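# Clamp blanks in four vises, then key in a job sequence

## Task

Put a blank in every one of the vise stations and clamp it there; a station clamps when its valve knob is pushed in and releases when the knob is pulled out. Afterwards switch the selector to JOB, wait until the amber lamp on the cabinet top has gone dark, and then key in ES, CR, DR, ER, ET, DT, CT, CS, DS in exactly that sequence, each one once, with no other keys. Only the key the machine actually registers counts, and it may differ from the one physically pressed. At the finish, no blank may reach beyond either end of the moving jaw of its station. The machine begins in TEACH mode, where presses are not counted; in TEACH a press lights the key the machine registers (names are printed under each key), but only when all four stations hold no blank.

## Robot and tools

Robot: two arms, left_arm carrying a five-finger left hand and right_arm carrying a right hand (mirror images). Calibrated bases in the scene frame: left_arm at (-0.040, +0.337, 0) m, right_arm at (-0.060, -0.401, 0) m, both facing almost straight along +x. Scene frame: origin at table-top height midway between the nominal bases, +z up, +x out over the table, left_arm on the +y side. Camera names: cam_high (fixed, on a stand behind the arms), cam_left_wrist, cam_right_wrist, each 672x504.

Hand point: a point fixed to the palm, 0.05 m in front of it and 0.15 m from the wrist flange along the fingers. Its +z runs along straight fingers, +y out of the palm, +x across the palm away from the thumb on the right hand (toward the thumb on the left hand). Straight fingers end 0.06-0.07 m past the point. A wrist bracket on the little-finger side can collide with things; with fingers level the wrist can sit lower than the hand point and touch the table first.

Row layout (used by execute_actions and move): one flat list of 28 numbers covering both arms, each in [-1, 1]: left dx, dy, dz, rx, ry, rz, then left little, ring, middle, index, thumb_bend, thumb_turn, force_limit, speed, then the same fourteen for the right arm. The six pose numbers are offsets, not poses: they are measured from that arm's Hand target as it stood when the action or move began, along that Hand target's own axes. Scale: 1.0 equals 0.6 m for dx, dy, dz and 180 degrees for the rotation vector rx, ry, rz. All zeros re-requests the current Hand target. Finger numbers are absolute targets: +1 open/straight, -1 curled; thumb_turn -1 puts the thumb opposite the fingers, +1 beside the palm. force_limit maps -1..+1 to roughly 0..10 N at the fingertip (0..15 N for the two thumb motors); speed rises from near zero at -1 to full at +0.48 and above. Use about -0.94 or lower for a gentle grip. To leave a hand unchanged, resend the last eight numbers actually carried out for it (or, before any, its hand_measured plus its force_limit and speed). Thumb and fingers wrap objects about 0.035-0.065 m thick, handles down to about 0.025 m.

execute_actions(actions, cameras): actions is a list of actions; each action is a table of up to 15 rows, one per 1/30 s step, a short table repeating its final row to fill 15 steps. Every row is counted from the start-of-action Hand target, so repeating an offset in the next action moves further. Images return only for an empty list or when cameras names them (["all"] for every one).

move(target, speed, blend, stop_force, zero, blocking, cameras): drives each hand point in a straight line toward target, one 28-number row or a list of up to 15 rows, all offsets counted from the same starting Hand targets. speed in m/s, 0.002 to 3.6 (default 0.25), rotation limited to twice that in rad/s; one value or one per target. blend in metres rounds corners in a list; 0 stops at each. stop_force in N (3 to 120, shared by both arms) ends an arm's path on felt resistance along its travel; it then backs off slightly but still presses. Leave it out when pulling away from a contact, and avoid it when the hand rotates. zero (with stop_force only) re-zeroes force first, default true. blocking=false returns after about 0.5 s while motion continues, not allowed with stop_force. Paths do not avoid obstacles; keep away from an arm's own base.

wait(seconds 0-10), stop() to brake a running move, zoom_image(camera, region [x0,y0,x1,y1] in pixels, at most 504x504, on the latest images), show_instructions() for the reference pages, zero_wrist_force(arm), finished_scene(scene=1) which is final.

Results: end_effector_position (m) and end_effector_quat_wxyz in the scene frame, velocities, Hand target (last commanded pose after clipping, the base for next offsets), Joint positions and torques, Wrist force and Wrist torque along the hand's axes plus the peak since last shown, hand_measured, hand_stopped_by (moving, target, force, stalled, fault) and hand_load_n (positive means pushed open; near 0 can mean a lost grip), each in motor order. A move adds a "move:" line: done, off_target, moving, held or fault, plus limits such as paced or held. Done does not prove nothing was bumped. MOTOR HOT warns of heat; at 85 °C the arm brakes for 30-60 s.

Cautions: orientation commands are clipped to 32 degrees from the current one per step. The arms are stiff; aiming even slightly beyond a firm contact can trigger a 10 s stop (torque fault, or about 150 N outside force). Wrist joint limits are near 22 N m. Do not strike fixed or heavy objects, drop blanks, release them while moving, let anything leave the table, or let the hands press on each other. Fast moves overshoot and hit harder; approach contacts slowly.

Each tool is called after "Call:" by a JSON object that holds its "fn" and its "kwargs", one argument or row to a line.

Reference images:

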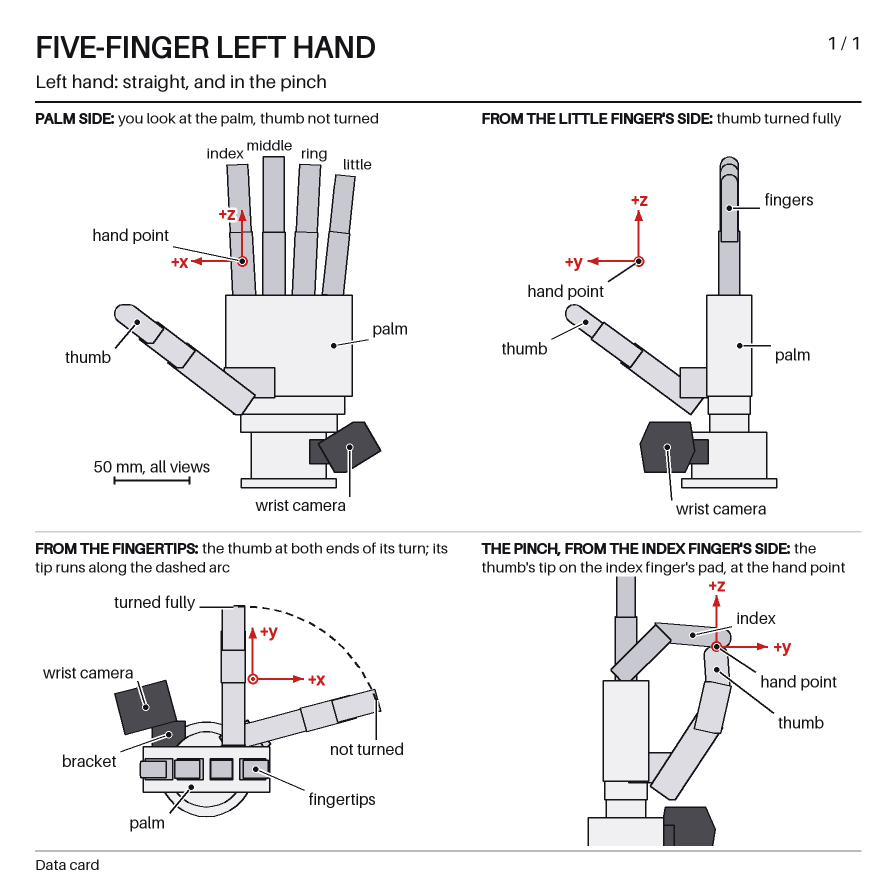

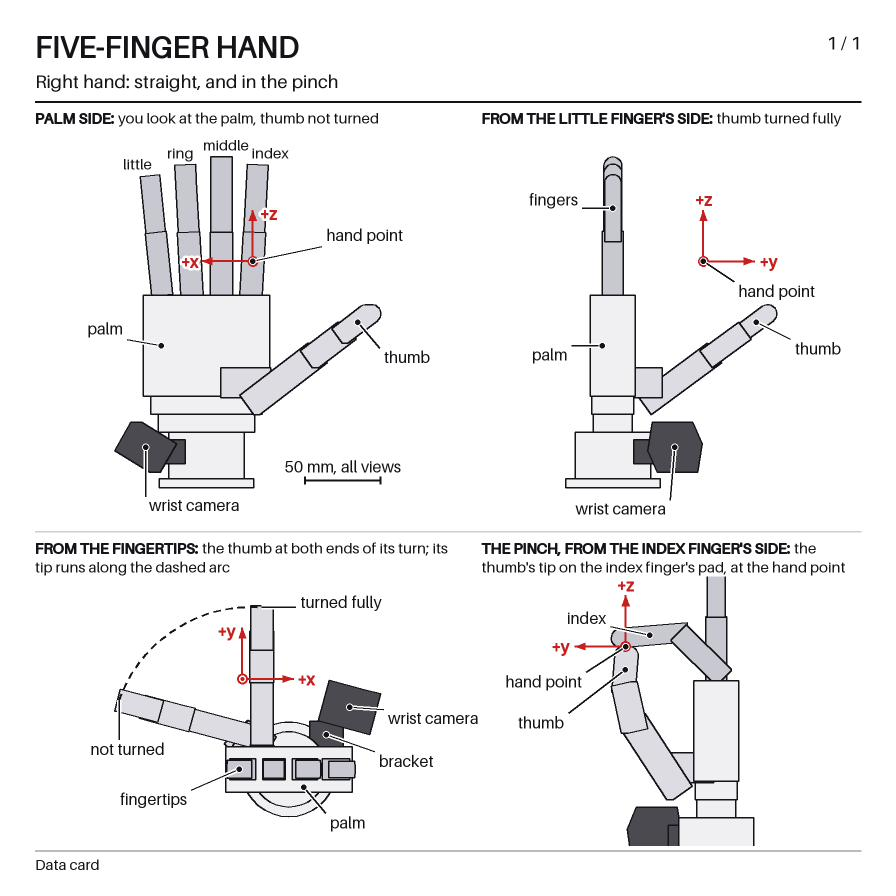

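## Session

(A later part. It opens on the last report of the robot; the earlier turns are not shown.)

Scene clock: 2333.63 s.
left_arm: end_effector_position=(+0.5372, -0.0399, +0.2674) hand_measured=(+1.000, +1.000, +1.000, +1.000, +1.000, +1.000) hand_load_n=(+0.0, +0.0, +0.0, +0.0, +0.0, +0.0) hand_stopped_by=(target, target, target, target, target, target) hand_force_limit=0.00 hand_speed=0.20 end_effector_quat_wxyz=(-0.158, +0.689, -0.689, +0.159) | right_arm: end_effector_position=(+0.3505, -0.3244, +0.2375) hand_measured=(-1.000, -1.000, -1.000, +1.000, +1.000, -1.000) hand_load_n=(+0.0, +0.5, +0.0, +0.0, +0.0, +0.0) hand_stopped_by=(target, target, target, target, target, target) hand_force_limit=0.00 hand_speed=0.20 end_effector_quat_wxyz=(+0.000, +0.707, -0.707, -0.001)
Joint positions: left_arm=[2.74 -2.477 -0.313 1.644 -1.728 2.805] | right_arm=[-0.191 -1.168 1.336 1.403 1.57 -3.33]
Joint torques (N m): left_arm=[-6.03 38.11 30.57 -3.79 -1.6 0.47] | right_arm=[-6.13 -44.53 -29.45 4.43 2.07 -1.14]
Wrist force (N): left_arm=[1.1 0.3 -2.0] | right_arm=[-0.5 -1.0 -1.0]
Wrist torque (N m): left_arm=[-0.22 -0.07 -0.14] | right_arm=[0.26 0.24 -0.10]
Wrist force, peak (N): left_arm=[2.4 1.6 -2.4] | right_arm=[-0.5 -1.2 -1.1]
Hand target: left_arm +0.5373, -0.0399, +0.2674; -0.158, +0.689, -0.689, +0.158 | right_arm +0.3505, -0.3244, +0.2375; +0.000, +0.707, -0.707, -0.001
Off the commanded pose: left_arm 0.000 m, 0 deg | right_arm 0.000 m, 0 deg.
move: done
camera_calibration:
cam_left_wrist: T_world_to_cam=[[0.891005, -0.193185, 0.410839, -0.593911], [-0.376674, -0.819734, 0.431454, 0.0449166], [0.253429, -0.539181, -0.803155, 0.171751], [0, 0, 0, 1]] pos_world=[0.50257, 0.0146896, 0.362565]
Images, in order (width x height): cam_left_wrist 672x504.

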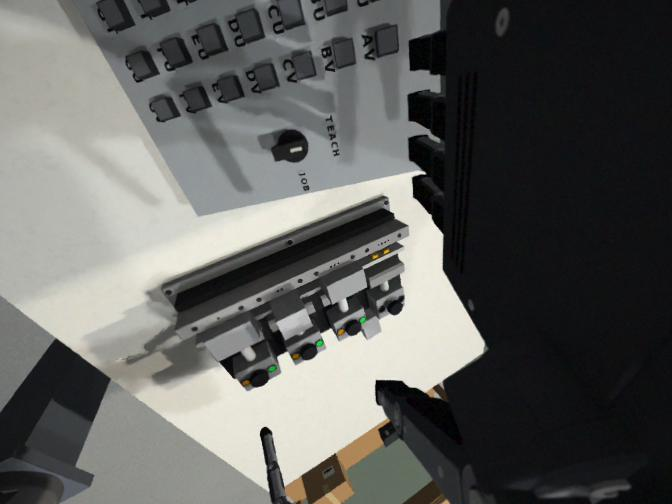

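Call:
{"fn": "move", "kwargs": {
  "target": [0,0,0,0,0,0,1,1,1,1,1,1,0,0.2,0.176,-0.4158,0.0292,0.3167,0,0,-1,-1,0.3,0.3,0.8,-1,0,0.2],
  "speed": 0.2,
  "cameras": ["cam_right_wrist", "cam_high", "cam_left_wrist"]
}}

Scene clock: 2364.70 s.
left_arm: end_effector_position=(+0.5372, -0.0399, +0.2674) hand_measured=(+1.000, +1.000, +1.000, +1.000, +1.000, +1.000) hand_load_n=(+0.0, +0.0, +0.0, +0.0, +0.0, +0.0) hand_stopped_by=(target, target, target, target, target, target) hand_force_limit=0.00 hand_speed=0.20 end_effector_quat_wxyz=(-0.158, +0.689, -0.689, +0.159) | right_arm: end_effector_position=(+0.5998, -0.4302, +0.2196) hand_measured=(-1.000, -1.000, +0.300, +0.300, +0.800, -1.000) hand_load_n=(+0.0, +0.0, +0.0, +0.0, +0.0, +0.0) hand_stopped_by=(target, target, target, target, target, target) hand_force_limit=0.00 hand_speed=0.20 end_effector_quat_wxyz=(-0.337, +0.621, -0.622, +0.337)
Joint positions: left_arm=[2.74 -2.477 -0.312 1.643 -1.728 2.805] | right_arm=[-0.403 -1.234 1.428 0.422 1.238 -3.368]
Joint torques (N m): left_arm=[-6.01 39.71 31 -3.64 -1.41 -0.89] | right_arm=[-10.88 -20.73 -2.82 -1.59 -2.68 1.61]
Wrist force (N): left_arm=[0.8 0.3 -2.4] | right_arm=[0.1 -1.1 -0.7]
Wrist torque (N m): left_arm=[-0.19 -0.04 -0.16] | right_arm=[0.31 0.10 -0.35]
Wrist force, peak (N): left_arm=[1.0 -0.1 -2.6] | right_arm=[-0.4 -1.3 -1.2]
Hand target: left_arm +0.5372, -0.0399, +0.2674; -0.158, +0.689, -0.689, +0.159 | right_arm +0.5998, -0.4303, +0.2196; -0.337, +0.621, -0.622, +0.337
Off the commanded pose: left_arm 0.000 m, 0 deg | right_arm 0.000 m, 0 deg.
move: done
camera_calibration:
cam_left_wrist: T_world_to_cam=[[0.891005, -0.193185, 0.410839, -0.593911], [-0.376674, -0.819734, 0.431454, 0.0449166], [0.253429, -0.539181, -0.803155, 0.171751], [0, 0, 0, 1]] pos_world=[0.50257, 0.0146896, 0.362565]
cam_right_wrist: T_world_to_cam=[[-0.488172, -0.264703, -0.831637, 0.360424], [-0.550099, 0.833101, 0.0577398, 0.681235], [0.677554, 0.48567, -0.552309, 0.0387524], [0, 0, 0, 1]] pos_world=[0.524438, -0.490953, 0.281811]

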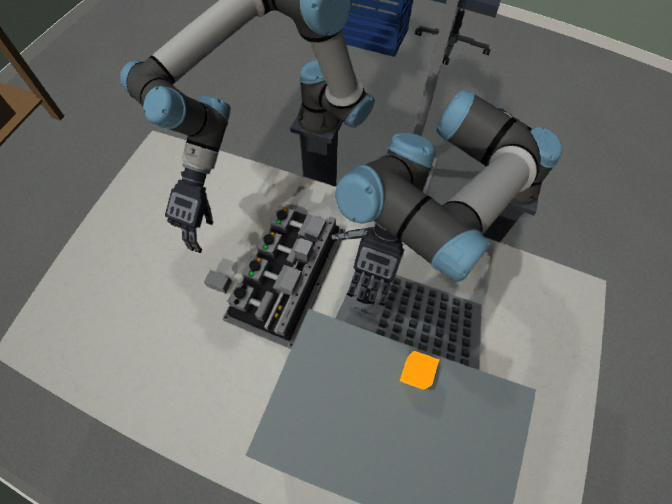

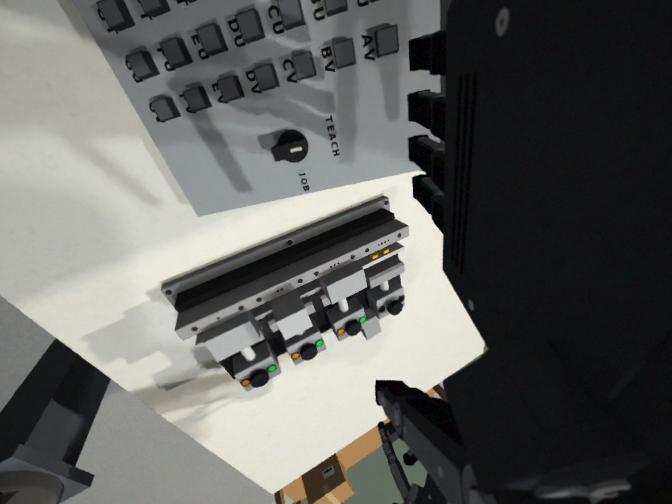

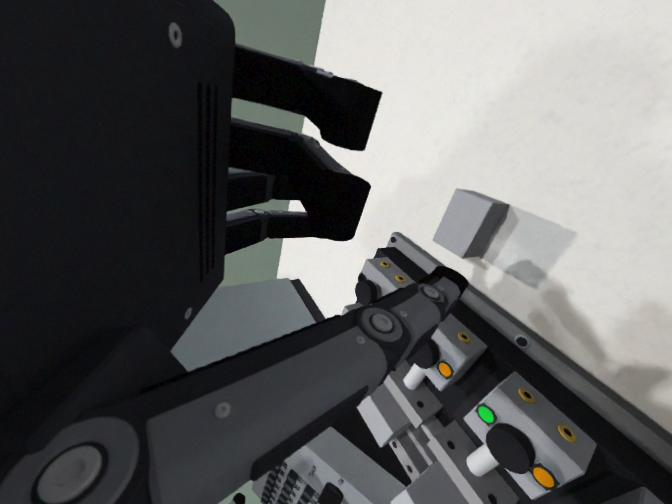

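Call:
{"fn": "zoom_image", "kwargs": {
  "camera": "cam_right_wrist",
  "region": [400, 160, 540, 280]
}}

Scaled by 3.600 from the camera's 672x504 image, which has a finer 960x720 frame.

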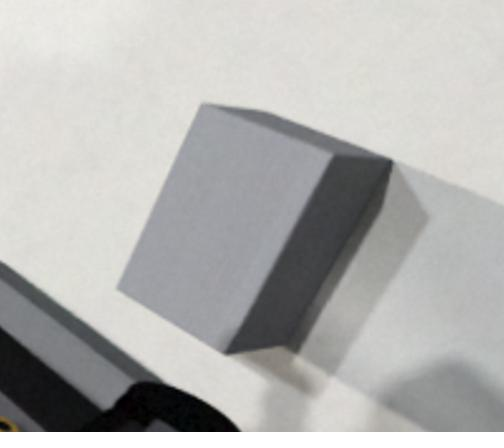

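Call:
{"fn": "move", "kwargs": {
  "target": [
    [0,0,0,0,0,0,1,1,1,1,1,1,0,0.2,-0.0118,0.1274,0.1697,0,-0.0186,-0.0121,-1,-1,0.44,0.44,0.85,-1,0,0.2],
    [0,0,0,0,0,0,1,1,1,1,1,1,0,0.2,-0.0118,0.2169,0.2279,0,-0.0186,-0.0121,-1,-1,0.44,0.44,0.85,-1,0,0.2]
  ],
  "speed": [0.15, 0.05],
  "stop_force": 6,
  "cameras": ["cam_right_wrist", "cam_high"]
}}

Scene clock: 2419.80 s.
left_arm: end_effector_position=(+0.5372, -0.0399, +0.2674) hand_measured=(+1.000, +1.000, +1.000, +1.000, +1.000, +1.000) hand_load_n=(+0.0, +0.0, +0.0, +0.0, +0.0, -0.5) hand_stopped_by=(target, target, target, target, target, target) hand_force_limit=0.00 hand_speed=0.20 end_effector_quat_wxyz=(-0.158, +0.689, -0.689, +0.159) | right_arm: end_effector_position=(+0.6434, -0.4231, +0.0360) hand_measured=(-1.000, -1.000, +0.440, +0.440, +0.850, -1.000) hand_load_n=(+0.0, +0.0, +0.0, +0.0, +0.0, +0.0) hand_stopped_by=(target, target, target, target, target, target) hand_force_limit=0.00 hand_speed=0.20 end_effector_quat_wxyz=(-0.349, +0.643, -0.600, +0.325)
Joint positions: left_arm=[2.74 -2.477 -0.312 1.643 -1.728 2.805] | right_arm=[-0.377 -0.966 1.525 0.065 1.202 -3.395]
Joint torques (N m): left_arm=[-5.58 39.9 30.74 -3.68 -1.42 -0.9] | right_arm=[11.09 -26.68 -1.46 -1.62 0.78 1.06]
Wrist force (N): left_arm=[1.2 0.1 -2.0] | right_arm=[0.3 -1.1 -0.8]
Wrist torque (N m): left_arm=[-0.24 -0.08 -0.13] | right_arm=[0.30 0.05 -0.27]
Wrist force, peak (N): left_arm=[1.4 0.6 -2.4] | right_arm=[0.0 -1.5 -1.3]
Hand target: left_arm +0.5372, -0.0399, +0.2674; -0.158, +0.689, -0.689, +0.159 | right_arm +0.6434, -0.4231, +0.0360; -0.349, +0.643, -0.600, +0.325
Off the commanded pose: left_arm 0.000 m, 0 deg | right_arm 0.000 m, 0 deg.
move: done
camera_calibration:
cam_right_wrist: T_world_to_cam=[[-0.468327, -0.298009, -0.831782, 0.204058], [-0.606829, 0.792739, 0.0576483, 0.729367], [0.642206, 0.531748, -0.552102, -0.053565], [0, 0, 0, 1]] pos_world=[0.572567, -0.488904, 0.0981112]
Images, in order (width x height): cam_high 672x504, cam_right_wrist 672x504.

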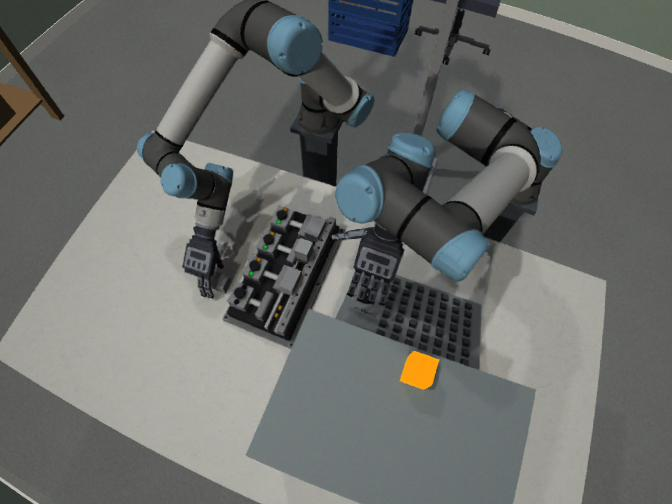

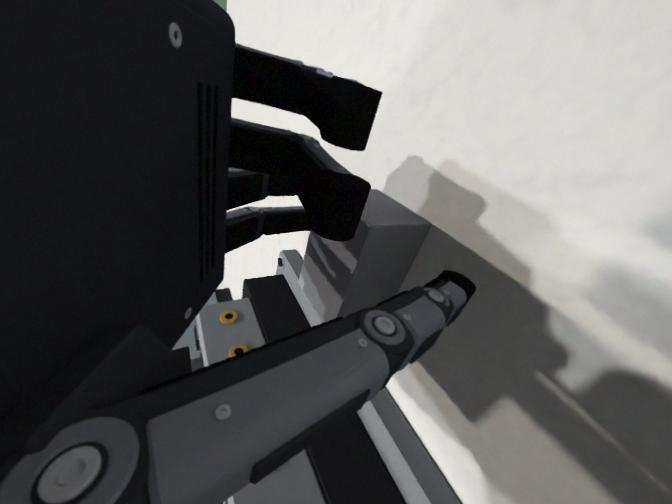

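Call:
{"fn": "execute_actions", "kwargs": {
  "actions": [
    [[0,0,0,0,0,0,1,1,1,1,1,1,0,0.2,0,0,0,0,0,0,-1,-1,-0.4,-0.4,0.2,-1,0.05,-0.85]],
    [[0,0,0,0,0,0,1,1,1,1,1,1,0,0.2,0,0,0,0,0,0,-1,-1,-0.4,-0.4,0.2,-1,0.05,-0.85]],
    [[0,0,0,0,0,0,1,1,1,1,1,1,0,0.2,0,0,0,0,0,0,-1,-1,-0.4,-0.4,0.2,-1,0.05,-0.85]],
    [[0,0,0,0,0,0,1,1,1,1,1,1,0,0.2,0,0,0,0,0,0,-1,-1,-0.4,-0.4,0.2,-1,0.05,-0.85]],
    [[0,0,0,0,0,0,1,1,1,1,1,1,0,0.2,0,0,0,0,0,0,-1,-1,-0.4,-0.4,0.2,-1,0.05,-0.85]],
    [[0,0,0,0,0,0,1,1,1,1,1,1,0,0.2,0,0,0,0,0,0,-1,-1,-0.4,-0.4,0.2,-1,0.05,-0.85]],
    [[0,0,0,0,0,0,1,1,1,1,1,1,0,0.2,0,0,0,0,0,0,-1,-1,-0.4,-0.4,0.2,-1,0.05,-0.85]]
  ],
  "cameras": ["cam_right_wrist"]
}}

Scene clock: 2429.60 s.
left_arm: end_effector_position=(+0.5372, -0.0399, +0.2674) hand_measured=(+1.000, +1.000, +1.000, +1.000, +1.000, +1.000) hand_load_n=(+0.0, +0.0, +0.0, +0.0, +0.0, +0.0) hand_stopped_by=(target, target, target, target, target, target) hand_force_limit=0.00 hand_speed=0.20 end_effector_quat_wxyz=(-0.158, +0.689, -0.689, +0.159) | right_arm: end_effector_position=(+0.6434, -0.4231, +0.0360) hand_measured=(-1.000, -1.000, +0.026, +0.012, +0.634, -1.000) hand_load_n=(+0.0, +0.5, +4.0, +8.0, +11.0, -4.0) hand_stopped_by=(target, target, force, force, force, target) hand_force_limit=0.05 hand_speed=-0.85 end_effector_quat_wxyz=(-0.349, +0.643, -0.600, +0.325)
Joint positions: left_arm=[2.74 -2.477 -0.312 1.643 -1.728 2.805] | right_arm=[-0.377 -0.966 1.525 0.065 1.202 -3.395]
Joint torques (N m): left_arm=[-6 39.74 30.76 -3.66 -1.37 -0.9] | right_arm=[5.99 -30.66 -2.91 1.93 0.81 1]
Wrist force (N): left_arm=[0.9 0.5 -1.8] | right_arm=[-0.5 -2.5 -1.6]
Wrist torque (N m): left_arm=[-0.20 -0.04 -0.15] | right_arm=[0.22 0.13 -0.33]
Wrist force, peak (N): left_arm=[1.4 0.4 -2.4] | right_arm=[-0.2 -2.7 -1.7]
Hand target: left_arm +0.5372, -0.0399, +0.2674; -0.158, +0.689, -0.689, +0.159 | right_arm +0.6434, -0.4231, +0.0360; -0.349, +0.643, -0.600, +0.325
Off the commanded pose: left_arm 0.000 m, 0 deg | right_arm 0.000 m, 0 deg.
Step readings (end_effector_position of left_arm | right_arm):
0: (+0.5372, -0.0399, +0.2674) | (+0.6434, -0.4231, +0.0360)
1: (+0.5372, -0.0399, +0.2674) | (+0.6434, -0.4231, +0.0360)
2: (+0.5372, -0.0399, +0.2674) | (+0.6434, -0.4231, +0.0360)
4: (+0.5372, -0.0399, +0.2674) | (+0.6434, -0.4231, +0.0360)
8: (+0.5372, -0.0399, +0.2674) | (+0.6434, -0.4231, +0.0360)
15: (+0.5372, -0.0399, +0.2674) | (+0.6434, -0.4231, +0.0360)
16: (+0.5372, -0.0399, +0.2674) | (+0.6434, -0.4231, +0.0360)
17: (+0.5372, -0.0399, +0.2674) | (+0.6434, -0.4231, +0.0360)
19: (+0.5372, -0.0399, +0.2674) | (+0.6434, -0.4231, +0.0360)
23: (+0.5372, -0.0399, +0.2674) | (+0.6434, -0.4231, +0.0360)
30: (+0.5372, -0.0399, +0.2674) | (+0.6434, -0.4231, +0.0360)
31: (+0.5372, -0.0399, +0.2674) | (+0.6434, -0.4231, +0.0360)
32: (+0.5372, -0.0399, +0.2674) | (+0.6434, -0.4231, +0.0360)
34: (+0.5372, -0.0399, +0.2674) | (+0.6434, -0.4231, +0.0360)
38: (+0.5372, -0.0399, +0.2674) | (+0.6434, -0.4231, +0.0360)
45: (+0.5372, -0.0399, +0.2674) | (+0.6434, -0.4231, +0.0360)
46: (+0.5372, -0.0399, +0.2674) | (+0.6434, -0.4231, +0.0360)
47: (+0.5372, -0.0399, +0.2674) | (+0.6434, -0.4231, +0.0360)
49: (+0.5372, -0.0399, +0.2674) | (+0.6434, -0.4231, +0.0360)
53: (+0.5372, -0.0399, +0.2674) | (+0.6434, -0.4231, +0.0360)
60: (+0.5372, -0.0399, +0.2674) | (+0.6434, -0.4231, +0.0360)
61: (+0.5372, -0.0399, +0.2674) | (+0.6434, -0.4231, +0.0360)
62: (+0.5372, -0.0399, +0.2674) | (+0.6434, -0.4231, +0.0360)
64: (+0.5372, -0.0399, +0.2674) | (+0.6434, -0.4231, +0.0360)
68: (+0.5372, -0.0399, +0.2674) | (+0.6434, -0.4231, +0.0360)
75: (+0.5372, -0.0399, +0.2674) | (+0.6434, -0.4231, +0.0360)
76: (+0.5372, -0.0399, +0.2674) | (+0.6434, -0.4231, +0.0360)
77: (+0.5372, -0.0399, +0.2674) | (+0.6434, -0.4231, +0.0360)
79: (+0.5372, -0.0399, +0.2674) | (+0.6434, -0.4231, +0.0360)
83: (+0.5372, -0.0399, +0.2674) | (+0.6434, -0.4231, +0.0360)
90: (+0.5372, -0.0399, +0.2674) | (+0.6434, -0.4231, +0.0360)
91: (+0.5372, -0.0399, +0.2674) | (+0.6434, -0.4231, +0.0360)
92: (+0.5372, -0.0399, +0.2674) | (+0.6434, -0.4231, +0.0360)
94: (+0.5372, -0.0399, +0.2674) | (+0.6434, -0.4231, +0.0360)
98: (+0.5372, -0.0399, +0.2674) | (+0.6434, -0.4231, +0.0360)
105: (+0.5372, -0.0399, +0.2674) | (+0.6434, -0.4231, +0.0360)
camera_calibration:
cam_right_wrist: T_world_to_cam=[[-0.468346, -0.298025, -0.831765, 0.204013], [-0.606778, 0.792781, 0.0576048, 0.729303], [0.64224, 0.531676, -0.552131, -0.0535524], [0, 0, 0, 1]] pos_world=[0.572467, -0.488904, 0.0981113]
Images, in order (width x height): cam_right_wrist 672x504.

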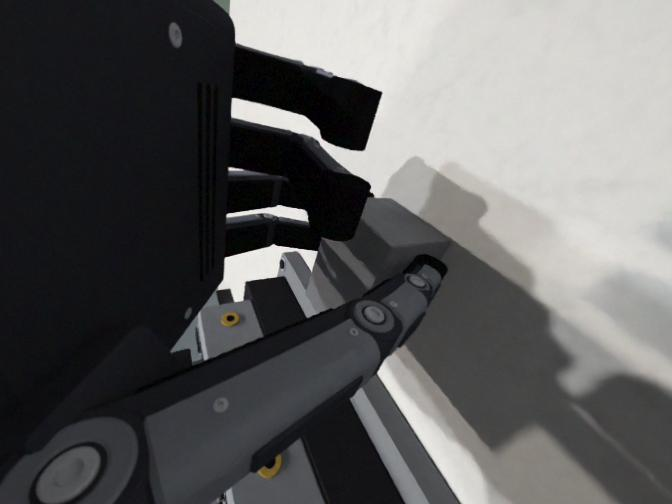

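Call:
{"fn": "move", "kwargs": {
  "target": [0,0,0,0,0,0,1,1,1,1,1,1,0,0.2,0,-0.1957,-0.1271,0,0,0,-1,-1,-0.4,-0.4,0.2,-1,0.05,-0.85],
  "speed": 0.12,
  "cameras": ["cam_right_wrist", "cam_high"]
}}

Scene clock: 2436.07 s.
left_arm: end_effector_position=(+0.5372, -0.0399, +0.2674) hand_measured=(+1.000, +1.000, +1.000, +1.000, +1.000, +1.000) hand_load_n=(+0.0, -0.5, +0.0, +0.0, +0.0, +0.0) hand_stopped_by=(target, target, target, target, target, target) hand_force_limit=0.00 hand_speed=0.20 end_effector_quat_wxyz=(-0.158, +0.689, -0.689, +0.159) | right_arm: end_effector_position=(+0.6436, -0.4232, +0.1759) hand_measured=(-1.000, -1.000, +0.026, +0.012, +0.634, -1.000) hand_load_n=(+0.0, +0.0, +3.5, +6.5, +11.5, -3.0) hand_stopped_by=(target, target, force, force, force, target) hand_force_limit=0.05 hand_speed=-0.85 end_effector_quat_wxyz=(-0.349, +0.643, -0.600, +0.325)
Joint positions: left_arm=[2.74 -2.477 -0.312 1.643 -1.728 2.805] | right_arm=[-0.377 -1.096 1.346 0.375 1.202 -3.395]
Joint torques (N m): left_arm=[-5.37 39.41 30.33 -3.58 -1.32 -0.99] | right_arm=[-9.78 -53.65 -32.51 1.58 -2.88 -0.9]
Wrist force (N): left_arm=[1.1 0.2 -2.0] | right_arm=[0.3 0.6 0.1]
Wrist torque (N m): left_arm=[-0.23 -0.07 -0.13] | right_arm=[0.33 0.08 -0.28]
Wrist force, peak (N): left_arm=[1.3 0.4 -2.5] | right_arm=[-0.3 -2.7 -1.6]
Hand target: left_arm +0.5372, -0.0399, +0.2674; -0.158, +0.689, -0.689, +0.159 | right_arm +0.6436, -0.4232, +0.1760; -0.349, +0.643, -0.600, +0.325
Off the commanded pose: left_arm 0.000 m, 0 deg | right_arm 0.000 m, 0 deg.
move: done
camera_calibration:
cam_right_wrist: T_world_to_cam=[[-0.468316, -0.298, -0.831791, 0.320442], [-0.606739, 0.792813, 0.0575715, 0.721446], [0.642299, 0.531642, -0.552096, 0.0235568], [0, 0, 0, 1]] pos_world=[0.572667, -0.489004, 0.238011]
Images, in order (width x height): cam_high 672x504, cam_right_wrist 672x504.

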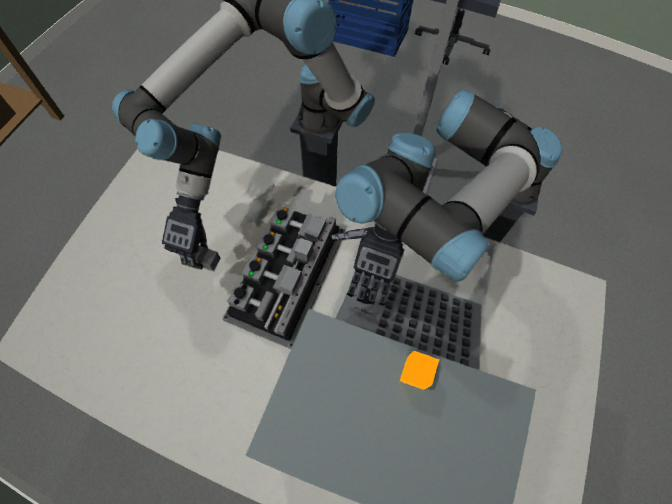

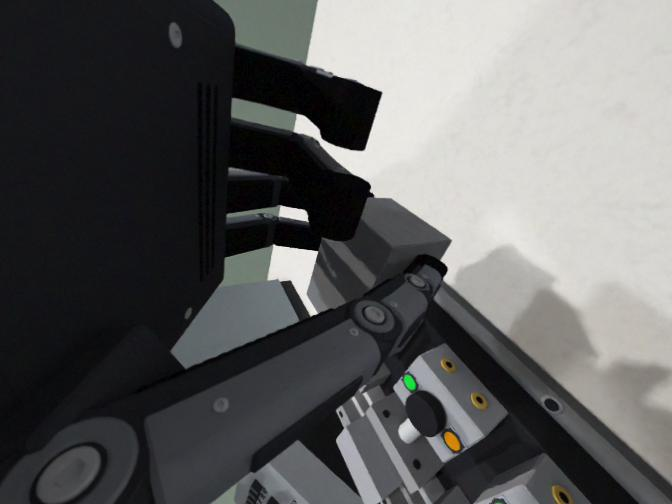

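Call:
{"fn": "move", "kwargs": {
  "target": [0,0,0,0,0,0,1,1,1,1,1,1,0,0.2,0.08,0.1155,-0.1779,0,-0.4007,-0.2602,-1,-1,-0.4,-0.4,0.2,-1,0.05,-0.85],
  "speed": 0.2,
  "cameras": ["cam_right_wrist", "cam_high"]
}}

Scene clock: 2447.40 s.
left_arm: end_effector_position=(+0.5372, -0.0399, +0.2674) hand_measured=(+1.000, +1.000, +1.000, +1.000, +1.000, +1.000) hand_load_n=(+0.0, +0.0, +0.0, +0.0, +0.0, +0.0) hand_stopped_by=(target, target, target, target, target, target) hand_force_limit=0.00 hand_speed=0.20 end_effector_quat_wxyz=(-0.158, +0.689, -0.689, +0.159) | right_arm: end_effector_position=(+0.5199, -0.4798, +0.1761) hand_measured=(-1.000, -1.000, +0.026, +0.012, +0.634, -1.000) hand_load_n=(+0.0, +0.0, +3.5, +6.0, +11.0, -2.5) hand_stopped_by=(target, target, force, force, force, target) hand_force_limit=0.05 hand_speed=-0.85 end_effector_quat_wxyz=(-0.477, +0.879, -0.001, +0.000)
Joint positions: left_arm=[2.74 -2.477 -0.312 1.643 -1.728 2.805] | right_arm=[-0.602 -0.615 0.9 2.001 0.805 -5.609]
Joint torques (N m): left_arm=[-5.07 38.86 30.81 -3.33 -1.27 -0.95] | right_arm=[11.85 -36.29 -28.83 5.08 1.5 -1.75]
Wrist force (N): left_arm=[1.0 0.3 -2.1] | right_arm=[0.1 0.8 0.1]
Wrist torque (N m): left_arm=[-0.21 -0.06 -0.14] | right_arm=[0.37 0.11 -0.27]
Wrist force, peak (N): left_arm=[1.4 0.3 -2.4] | right_arm=[-3.2 0.1 0.4]
Hand target: left_arm +0.5372, -0.0399, +0.2674; -0.158, +0.689, -0.689, +0.159 | right_arm +0.5199, -0.4798, +0.1761; -0.477, +0.879, -0.001, +0.000
Off the commanded pose: left_arm 0.000 m, 0 deg | right_arm 0.000 m, 0 deg.
move: done
camera_calibration:
cam_right_wrist: T_world_to_cam=[[0.263961, -0.486673, -0.832751, -0.22521], [-0.833292, -0.549864, 0.0572169, 0.164913], [-0.485745, 0.678822, -0.550684, 0.790092], [0, 0, 0, 1]] pos_world=[0.580651, -0.555255, 0.238111]
Images, in order (width x height): cam_high 672x504, cam_right_wrist 672x504.

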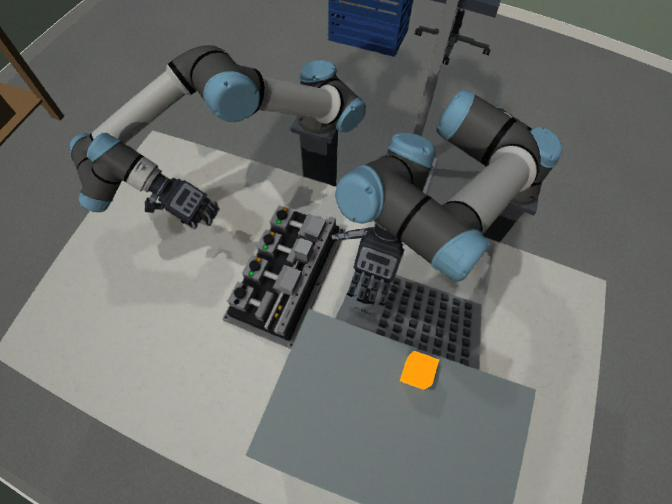

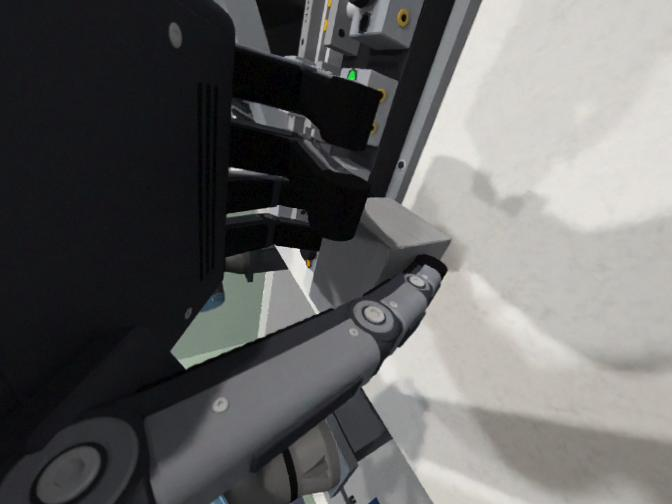

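Call:
{"fn": "move", "kwargs": {
  "target": [
    [0,0,0,0,0,0,1,1,1,1,1,1,0,0.2,0,0.1680,0.1091,0,0,0,-1,-1,-0.4,-0.4,0.2,-1,0.05,-0.85],
    [0,0,0,0,0,0,1,1,1,1,1,1,0,0.2,0,0.2,0.1298,0,0,0,-1,-1,-0.4,-0.4,0.2,-1,0.05,-0.85]
  ],
  "speed": [0.1, 0.03],
  "stop_force": 5,
  "cameras": ["cam_right_wrist", "cam_high"]
}}

Scene clock: 2455.13 s.
left_arm: end_effector_position=(+0.5372, -0.0399, +0.2674) hand_measured=(+1.000, +1.000, +1.000, +1.000, +1.000, +1.000) hand_load_n=(+0.0, +0.0, +0.0, +0.0, +0.0, +0.0) hand_stopped_by=(target, target, target, target, target, target) hand_force_limit=0.00 hand_speed=0.20 end_effector_quat_wxyz=(-0.158, +0.689, -0.689, +0.159) | right_arm: end_effector_position=(+0.5197, -0.4798, +0.0355) hand_measured=(-1.000, -1.000, +0.026, +0.012, +0.634, -1.000) hand_load_n=(+0.0, +0.0, +4.0, +5.5, +10.0, -2.0) hand_stopped_by=(target, target, force, force, force, target) hand_force_limit=0.05 hand_speed=-0.85 end_effector_quat_wxyz=(-0.477, +0.879, -0.001, +0.000)
Joint positions: left_arm=[2.74 -2.477 -0.312 1.643 -1.728 2.805] | right_arm=[-0.602 -0.455 0.969 1.773 0.806 -5.609]
Joint torques (N m): left_arm=[-4.63 39.9 30.47 -3.38 -1.16 -0.93] | right_arm=[0.37 -69.93 -10.64 4.93 1.47 0.97]
Wrist force (N): left_arm=[0.9 0.1 -2.0] | right_arm=[0.2 -0.2 -0.1]
Wrist torque (N m): left_arm=[-0.24 -0.04 -0.14] | right_arm=[0.34 0.06 -0.23]
Wrist force, peak (N): left_arm=[1.4 0.2 -2.4] | right_arm=[-1.6 -10.8 -5.2]
Hand target: left_arm +0.5372, -0.0399, +0.2674; -0.158, +0.689, -0.689, +0.159 | right_arm +0.5197, -0.4797, +0.0355; -0.477, +0.879, -0.001, +0.000 (not the last commanded pose)
Off the commanded pose: left_arm 0.000 m, 0 deg | right_arm 0.002 m, 0 deg.
move: contact (right_arm); path passed 1 of 2 targets
camera_calibration:
cam_right_wrist: T_world_to_cam=[[0.264043, -0.486532, -0.832807, -0.342239], [-0.833143, -0.55009, 0.0572172, 0.17264], [-0.485957, 0.67874, -0.550598, 0.712514], [0, 0, 0, 1]] pos_world=[0.58045, -0.555154, 0.0974112]
Images, in order (width x height): cam_high 672x504, cam_right_wrist 672x504.

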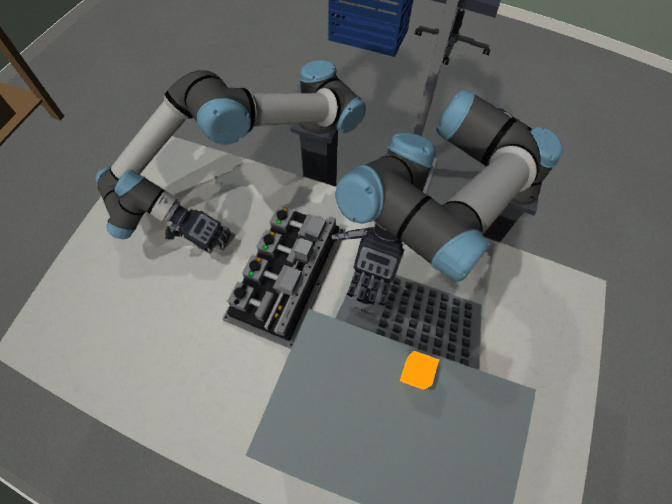

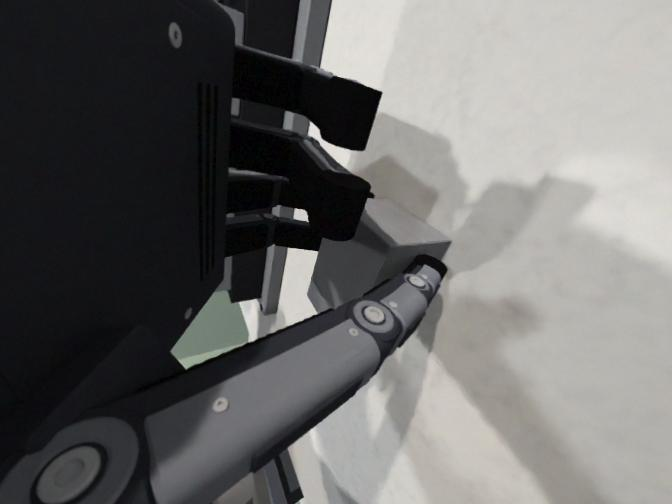

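Call:
{"fn": "execute_actions", "kwargs": {
  "actions": [
    [[0,0,0,0,0,0,1,1,1,1,1,1,0,0.2,0,0,0,0,0,0,-1,-1,0.44,0.44,0.95,-1,0.05,-0.6]],
    [[0,0,0,0,0,0,1,1,1,1,1,1,0,0.2,0,0,0,0,0,0,-1,-1,0.44,0.44,0.95,-1,0.05,-0.6]],
    [[0,0,0,0,0,0,1,1,1,1,1,1,0,0.2,0,0,0,0,0,0,-1,-1,0.44,0.44,0.95,-1,0.05,-0.6]]
  ]
}}

Call:
{"fn": "move", "kwargs": {
  "target": [0,0,0,0,0,0,1,1,1,1,1,1,0,0.2,0,-0.2,-0.1298,0,0,0,-1,-1,0.44,0.44,0.95,-1,0,0.2],
  "speed": 0.1,
  "cameras": ["cam_right_wrist", "cam_high"]
}}

Scene clock: 2462.20 s.
left_arm: end_effector_position=(+0.5372, -0.0399, +0.2674) hand_measured=(+1.000, +1.000, +1.000, +1.000, +1.000, +1.000) hand_load_n=(+0.0, +0.0, -0.5, +0.0, -0.5, +0.0) hand_stopped_by=(target, target, target, target, target, target) hand_force_limit=0.00 hand_speed=0.20 end_effector_quat_wxyz=(-0.158, +0.689, -0.689, +0.159) | right_arm: end_effector_position=(+0.5197, -0.4798, +0.0355) hand_measured=(-1.000, -1.000, +0.440, +0.440, +0.950, -1.000) hand_load_n=(+0.0, +0.0, +0.0, +0.0, +0.0, +0.0) hand_stopped_by=(target, target, target, target, target, target) hand_force_limit=0.05 hand_speed=-0.60 end_effector_quat_wxyz=(-0.477, +0.879, -0.001, +0.000)
Joint positions: left_arm=[2.74 -2.477 -0.312 1.643 -1.728 2.805] | right_arm=[-0.602 -0.455 0.969 1.773 0.806 -5.609]
Joint torques (N m): left_arm=[-4.26 39.72 30.64 -3.49 -1.15 -0.94] | right_arm=[4.94 -59.27 -0.69 0.47 0.17 0.9]
Wrist force (N): left_arm=[0.9 0.1 -2.3] | right_arm=[0.0 -1.4 -0.9]
Wrist torque (N m): left_arm=[-0.22 -0.05 -0.15] | right_arm=[0.29 0.10 -0.27]
Wrist force, peak (N): left_arm=[1.0 0.3 -2.6] | right_arm=[0.0 -1.4 -1.2]
Hand target: left_arm +0.5372, -0.0399, +0.2674; -0.158, +0.689, -0.689, +0.159 | right_arm +0.5197, -0.4797, +0.0355; -0.477, +0.879, -0.001, +0.000
Off the commanded pose: left_arm 0.000 m, 0 deg | right_arm 0.000 m, 0 deg.
Step readings (end_effector_position of left_arm | right_arm):
0: (+0.5372, -0.0399, +0.2674) | (+0.5197, -0.4798, +0.0355)
1: (+0.5372, -0.0399, +0.2674) | (+0.5197, -0.4798, +0.0355)
2: (+0.5372, -0.0399, +0.2674) | (+0.5197, -0.4798, +0.0355)
4: (+0.5372, -0.0399, +0.2674) | (+0.5197, -0.4798, +0.0355)
8: (+0.5372, -0.0399, +0.2674) | (+0.5197, -0.4798, +0.0355)
15: (+0.5372, -0.0399, +0.2674) | (+0.5197, -0.4798, +0.0355)
16: (+0.5372, -0.0399, +0.2674) | (+0.5197, -0.4798, +0.0355)
17: (+0.5372, -0.0399, +0.2674) | (+0.5197, -0.4798, +0.0355)
19: (+0.5372, -0.0399, +0.2674) | (+0.5197, -0.4798, +0.0355)
23: (+0.5372, -0.0399, +0.2674) | (+0.5197, -0.4798, +0.0355)
30: (+0.5372, -0.0399, +0.2674) | (+0.5197, -0.4798, +0.0355)
31: (+0.5372, -0.0399, +0.2674) | (+0.5197, -0.4798, +0.0355)
32: (+0.5372, -0.0399, +0.2674) | (+0.5197, -0.4798, +0.0355)
34: (+0.5372, -0.0399, +0.2674) | (+0.5197, -0.4798, +0.0355)
38: (+0.5372, -0.0399, +0.2674) | (+0.5197, -0.4798, +0.0355)
45: (+0.5372, -0.0399, +0.2674) | (+0.5197, -0.4798, +0.0355)

Scene clock: 2464.20 s.
left_arm: end_effector_position=(+0.5372, -0.0399, +0.2674) hand_measured=(+1.000, +1.000, +1.000, +1.000, +1.000, +1.000) hand_load_n=(+0.0, +0.0, +0.0, +0.0, +0.0, +0.0) hand_stopped_by=(target, target, target, target, target, target) hand_force_limit=0.00 hand_speed=0.20 end_effector_quat_wxyz=(-0.158, +0.689, -0.689, +0.159) | right_arm: end_effector_position=(+0.5199, -0.4797, +0.1784) hand_measured=(-1.000, -1.000, +0.440, +0.440, +0.950, -1.000) hand_load_n=(+0.0, +0.0, +0.0, -0.5, +0.0, +0.0) hand_stopped_by=(target, target, target, target, target, target) hand_force_limit=0.00 hand_speed=0.20 end_effector_quat_wxyz=(-0.477, +0.879, -0.001, +0.000)
Joint positions: left_arm=[2.74 -2.477 -0.312 1.643 -1.728 2.805] | right_arm=[-0.602 -0.617 0.898 2.006 0.805 -5.609]
Joint torques (N m): left_arm=[-4.44 39.98 30.52 -3.34 -1.15 -0.96] | right_arm=[-3.48 -66.99 -29.05 4.54 1.52 -0.8]
Wrist force (N): left_arm=[1.3 0.3 -1.9] | right_arm=[0.2 -1.3 -1.0]
Wrist torque (N m): left_arm=[-0.22 -0.10 -0.13] | right_arm=[0.31 0.08 -0.25]
Wrist force, peak (N): left_arm=[1.1 0.0 -2.5] | right_arm=[0.3 -1.8 -1.4]
Hand target: left_arm +0.5372, -0.0399, +0.2674; -0.158, +0.689, -0.689, +0.159 | right_arm +0.5199, -0.4798, +0.1785; -0.477, +0.879, -0.001, +0.000
Off the commanded pose: left_arm 0.000 m, 0 deg | right_arm 0.000 m, 0 deg.
move: done
camera_calibration:
cam_right_wrist: T_world_to_cam=[[0.263951, -0.486487, -0.832863, -0.223192], [-0.83322, -0.549976, 0.0571853, 0.164746], [-0.485875, 0.678864, -0.550517, 0.791293], [0, 0, 0, 1]] pos_world=[0.58065, -0.555154, 0.240311]
Images, in order (width x height): cam_high 672x504, cam_right_wrist 672x504.

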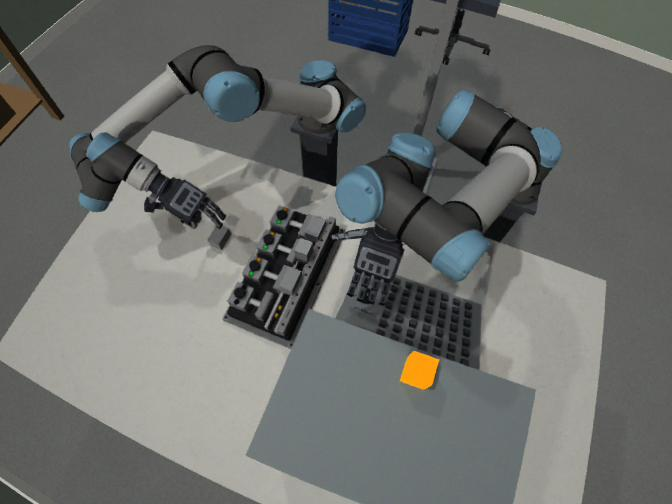

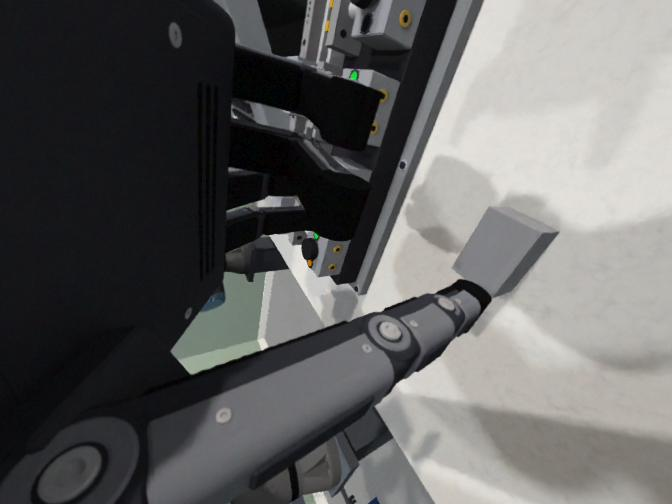

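Call:
{"fn": "move", "kwargs": {
  "target": [0,0,0,0,0,0,1,1,1,1,1,1,0,0.2,-0.05,-0.0234,-0.0251,0,0.4194,0.2723,-1,-1,0.44,0.44,0.95,-1,0,0.2],
  "speed": 0.25,
  "cameras": ["cam_right_wrist"]
}}

Call:
{"fn": "zoom_image", "kwargs": {
  "camera": "cam_right_wrist",
  "region": [380, 140, 540, 280]
}}

Scene clock: 2474.60 s.
left_arm: end_effector_position=(+0.5372, -0.0399, +0.2674) hand_measured=(+1.000, +1.000, +1.000, +1.000, +1.000, +1.000) hand_load_n=(+0.0, +0.0, +0.0, +0.0, +0.0, +0.0) hand_stopped_by=(target, target, target, target, target, target) hand_force_limit=0.00 hand_speed=0.20 end_effector_quat_wxyz=(-0.158, +0.689, -0.689, +0.159) | right_arm: end_effector_position=(+0.4899, -0.4848, +0.1985) hand_measured=(-1.000, -1.000, +0.440, +0.440, +0.950, -1.000) hand_load_n=(+0.0, +0.5, +0.0, -0.5, +0.0, +0.0) hand_stopped_by=(target, target, target, target, target, target) hand_force_limit=0.00 hand_speed=0.20 end_effector_quat_wxyz=(-0.337, +0.621, -0.622, +0.337)
Joint positions: left_arm=[2.74 -2.477 -0.312 1.643 -1.728 2.805] | right_arm=[-0.649 -1.438 1.752 0.37 1.042 -3.531]
Joint torques (N m): left_arm=[-4.3 39.86 30.49 -3.37 -1.16 -0.94] | right_arm=[11.34 -34.33 -3.06 -1.52 1.83 1.63]
Wrist force (N): left_arm=[0.9 0.1 -2.1] | right_arm=[0.1 -0.9 -0.9]
Wrist torque (N m): left_arm=[-0.24 -0.04 -0.15] | right_arm=[0.36 0.09 -0.36]
Wrist force, peak (N): left_arm=[1.2 0.5 -2.4] | right_arm=[1.1 -2.2 0.9]
Hand target: left_arm +0.5372, -0.0399, +0.2674; -0.158, +0.689, -0.689, +0.159 | right_arm +0.4899, -0.4848, +0.1985; -0.337, +0.621, -0.622, +0.337
Off the commanded pose: left_arm 0.000 m, 0 deg | right_arm 0.000 m, 0 deg.
move: done
camera_calibration:
cam_right_wrist: T_world_to_cam=[[-0.488049, -0.264656, -0.831724, 0.274798], [-0.549988, 0.833183, 0.0576082, 0.667435], [0.677733, 0.485554, -0.552192, 0.127863], [0, 0, 0, 1]] pos_world=[0.414539, -0.545453, 0.260711]
Images, in order (width x height): cam_right_wrist 672x504.

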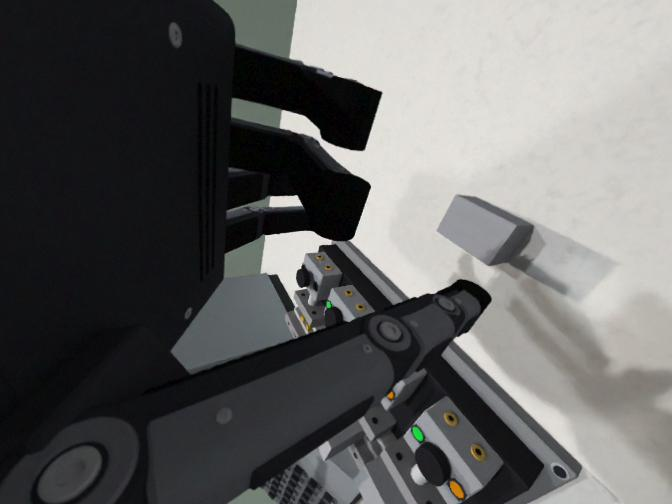

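Scaled by 3.150 from the camera's 672x504 image, which has a finer 960x720 frame.

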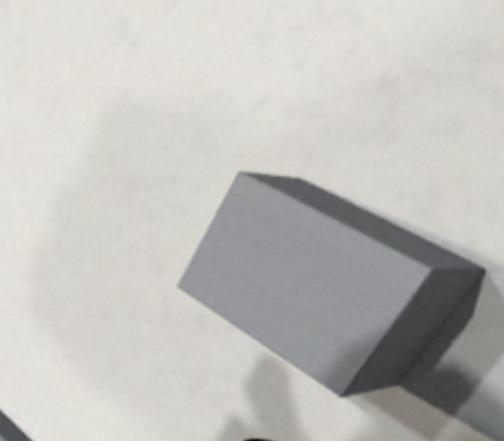

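Call:
{"fn": "move", "kwargs": {
  "target": [
    [0,0,0,0,0,0,1,1,1,1,1,1,0,0.2,0.0003,0.1310,0.1302,0,0,0,-1,-1,0.44,0.44,0.95,-1,0,0.2],
    [0,0,0,0,0,0,1,1,1,1,1,1,0,0.2,0.0003,0.2065,0.1792,0,0,0,-1,-1,0.44,0.44,0.95,-1,0,0.2]
  ],
  "speed": [0.15, 0.05],
  "stop_force": 5,
  "cameras": ["cam_right_wrist"]
}}

Call:
{"fn": "execute_actions", "kwargs": {
  "actions": [
    [[0,0,0,0,0,0,1,1,1,1,1,1,0,0.2,0,0,0,0,0,0,-1,-1,-0.3,-0.3,0.2,-1,0.05,-0.85]],
    [[0,0,0,0,0,0,1,1,1,1,1,1,0,0.2,0,0,0,0,0,0,-1,-1,-0.3,-0.3,0.2,-1,0.05,-0.85]],
    [[0,0,0,0,0,0,1,1,1,1,1,1,0,0.2,0,0,0,0,0,0,-1,-1,-0.3,-0.3,0.2,-1,0.05,-0.85]],
    [[0,0,0,0,0,0,1,1,1,1,1,1,0,0.2,0,0,0,0,0,0,-1,-1,-0.3,-0.3,0.2,-1,0.05,-0.85]],
    [[0,0,0,0,0,0,1,1,1,1,1,1,0,0.2,0,0,0,0,0,0,-1,-1,-0.3,-0.3,0.2,-1,0.05,-0.85]]
  ],
  "cameras": ["cam_right_wrist"]
}}

Scene clock: 2501.30 s.
left_arm: end_effector_position=(+0.5372, -0.0399, +0.2674) hand_measured=(+1.000, +1.000, +1.000, +1.000, +1.000, +1.000) hand_load_n=(+0.0, +0.0, +0.0, +0.0, +0.0, +0.0) hand_stopped_by=(target, target, target, target, target, target) hand_force_limit=0.00 hand_speed=0.20 end_effector_quat_wxyz=(-0.158, +0.689, -0.689, +0.159) | right_arm: end_effector_position=(+0.5124, -0.4849, +0.0360) hand_measured=(-1.000, -1.000, +0.440, +0.440, +0.950, -1.000) hand_load_n=(+0.0, +0.0, +0.0, +0.0, +0.0, +0.0) hand_stopped_by=(target, target, target, target, target, target) hand_force_limit=0.00 hand_speed=0.20 end_effector_quat_wxyz=(-0.337, +0.621, -0.622, +0.337)
Joint positions: left_arm=[2.74 -2.477 -0.312 1.643 -1.728 2.805] | right_arm=[-0.614 -1.197 1.912 -0.043 1.069 -3.506]
Joint torques (N m): left_arm=[-4.14 39.61 30.98 -3.33 -1.09 -0.94] | right_arm=[11.47 -17.94 0.49 -1.41 1.83 1.55]
Wrist force (N): left_arm=[1.0 0.3 -2.2] | right_arm=[0.0 -1.1 -1.0]
Wrist torque (N m): left_arm=[-0.19 -0.06 -0.14] | right_arm=[0.34 0.12 -0.37]
Wrist force, peak (N): left_arm=[1.1 0.5 -2.6] | right_arm=[0.0 -1.7 -1.6]
Hand target: left_arm +0.5372, -0.0399, +0.2674; -0.158, +0.689, -0.689, +0.159 | right_arm +0.5124, -0.4849, +0.0360; -0.337, +0.621, -0.622, +0.337
Off the commanded pose: left_arm 0.000 m, 0 deg | right_arm 0.000 m, 0 deg.
move: done
camera_calibration:
cam_right_wrist: T_world_to_cam=[[-0.48812, -0.264554, -0.831715, 0.150683], [-0.549777, 0.833324, 0.0575896, 0.68924], [0.677852, 0.485369, -0.552208, 0.0227802], [0, 0, 0, 1]] pos_world=[0.437038, -0.545553, 0.0982114]
Images, in order (width x height): cam_right_wrist 672x504.

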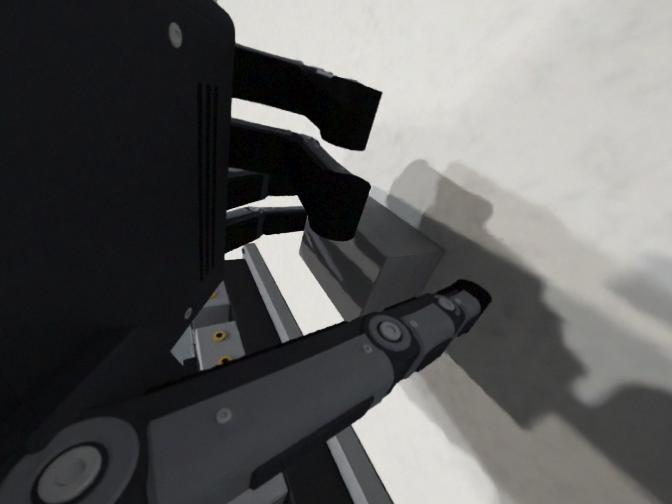

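Scene clock: 2504.00 s.
left_arm: end_effector_position=(+0.5372, -0.0399, +0.2674) hand_measured=(+1.000, +1.000, +1.000, +1.000, +1.000, +1.000) hand_load_n=(+0.0, +0.0, +0.0, +0.0, +0.0, +0.0) hand_stopped_by=(target, target, target, target, target, target) hand_force_limit=0.00 hand_speed=0.20 end_effector_quat_wxyz=(-0.158, +0.689, -0.689, +0.159) | right_arm: end_effector_position=(+0.5124, -0.4849, +0.0360) hand_measured=(-1.000, -1.000, +0.152, +0.150, +0.808, -1.000) hand_load_n=(+0.0, +0.0, +9.0, +5.5, +13.0, -1.5) hand_stopped_by=(target, target, force, force, force, target) hand_force_limit=0.05 hand_speed=-0.85 end_effector_quat_wxyz=(-0.337, +0.621, -0.622, +0.337)
Joint positions: left_arm=[2.74 -2.477 -0.312 1.643 -1.728 2.805] | right_arm=[-0.614 -1.197 1.912 -0.043 1.069 -3.506]
Joint torques (N m): left_arm=[-3.52 39.58 30.65 -3.4 -1.05 -0.89] | right_arm=[8.91 -19.38 -3.06 2.48 1.3 0.17]
Wrist force (N): left_arm=[0.9 0.1 -2.1] | right_arm=[-0.6 -6.1 -3.1]
Wrist torque (N m): left_arm=[-0.23 -0.06 -0.15] | right_arm=[0.05 0.16 -0.44]
Wrist force, peak (N): left_arm=[1.2 0.6 -2.4] | right_arm=[-0.4 -6.5 -2.8]
Hand target: left_arm +0.5372, -0.0399, +0.2674; -0.158, +0.689, -0.689, +0.159 | right_arm +0.5124, -0.4849, +0.0360; -0.337, +0.621, -0.622, +0.337
Off the commanded pose: left_arm 0.000 m, 0 deg | right_arm 0.000 m, 0 deg.
Step readings (end_effector_position of left_arm | right_arm):
0: (+0.5372, -0.0399, +0.2674) | (+0.5124, -0.4849, +0.0360)
1: (+0.5372, -0.0399, +0.2674) | (+0.5124, -0.4849, +0.0360)
2: (+0.5372, -0.0399, +0.2674) | (+0.5124, -0.4849, +0.0360)
4: (+0.5372, -0.0399, +0.2674) | (+0.5124, -0.4849, +0.0360)
8: (+0.5372, -0.0399, +0.2674) | (+0.5124, -0.4849, +0.0360)
15: (+0.5372, -0.0399, +0.2674) | (+0.5124, -0.4849, +0.0360)
16: (+0.5372, -0.0399, +0.2674) | (+0.5124, -0.4849, +0.0360)
17: (+0.5372, -0.0399, +0.2674) | (+0.5124, -0.4849, +0.0360)
19: (+0.5372, -0.0399, +0.2674) | (+0.5124, -0.4849, +0.0360)
23: (+0.5372, -0.0399, +0.2674) | (+0.5124, -0.4849, +0.0360)
30: (+0.5372, -0.0399, +0.2674) | (+0.5124, -0.4849, +0.0360)
31: (+0.5372, -0.0399, +0.2674) | (+0.5124, -0.4849, +0.0360)
32: (+0.5372, -0.0399, +0.2674) | (+0.5124, -0.4849, +0.0360)
34: (+0.5372, -0.0399, +0.2674) | (+0.5124, -0.4849, +0.0360)
38: (+0.5372, -0.0399, +0.2674) | (+0.5124, -0.4849, +0.0360)
45: (+0.5372, -0.0399, +0.2674) | (+0.5124, -0.4849, +0.0360)
46: (+0.5372, -0.0399, +0.2674) | (+0.5124, -0.4849, +0.0360)
47: (+0.5372, -0.0399, +0.2674) | (+0.5124, -0.4849, +0.0360)
49: (+0.5372, -0.0399, +0.2674) | (+0.5124, -0.4849, +0.0360)
53: (+0.5372, -0.0399, +0.2674) | (+0.5124, -0.4849, +0.0360)
60: (+0.5372, -0.0399, +0.2674) | (+0.5124, -0.4849, +0.0360)
61: (+0.5372, -0.0399, +0.2674) | (+0.5124, -0.4849, +0.0360)
62: (+0.5372, -0.0399, +0.2674) | (+0.5124, -0.4849, +0.0360)
64: (+0.5372, -0.0399, +0.2674) | (+0.5124, -0.4849, +0.0360)
68: (+0.5372, -0.0399, +0.2674) | (+0.5124, -0.4849, +0.0360)
75: (+0.5372, -0.0399, +0.2674) | (+0.5124, -0.4849, +0.0360)
camera_calibration:
cam_right_wrist: T_world_to_cam=[[-0.488102, -0.264542, -0.83173, 0.150683], [-0.549834, 0.833283, 0.0576353, 0.689238], [0.677819, 0.485445, -0.552181, 0.0228334], [0, 0, 0, 1]] pos_world=[0.437039, -0.545553, 0.0982113]
Images, in order (width x height): cam_right_wrist 672x504.

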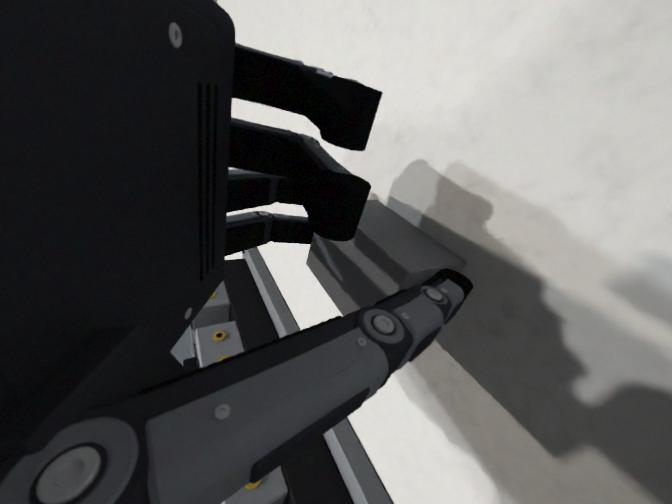

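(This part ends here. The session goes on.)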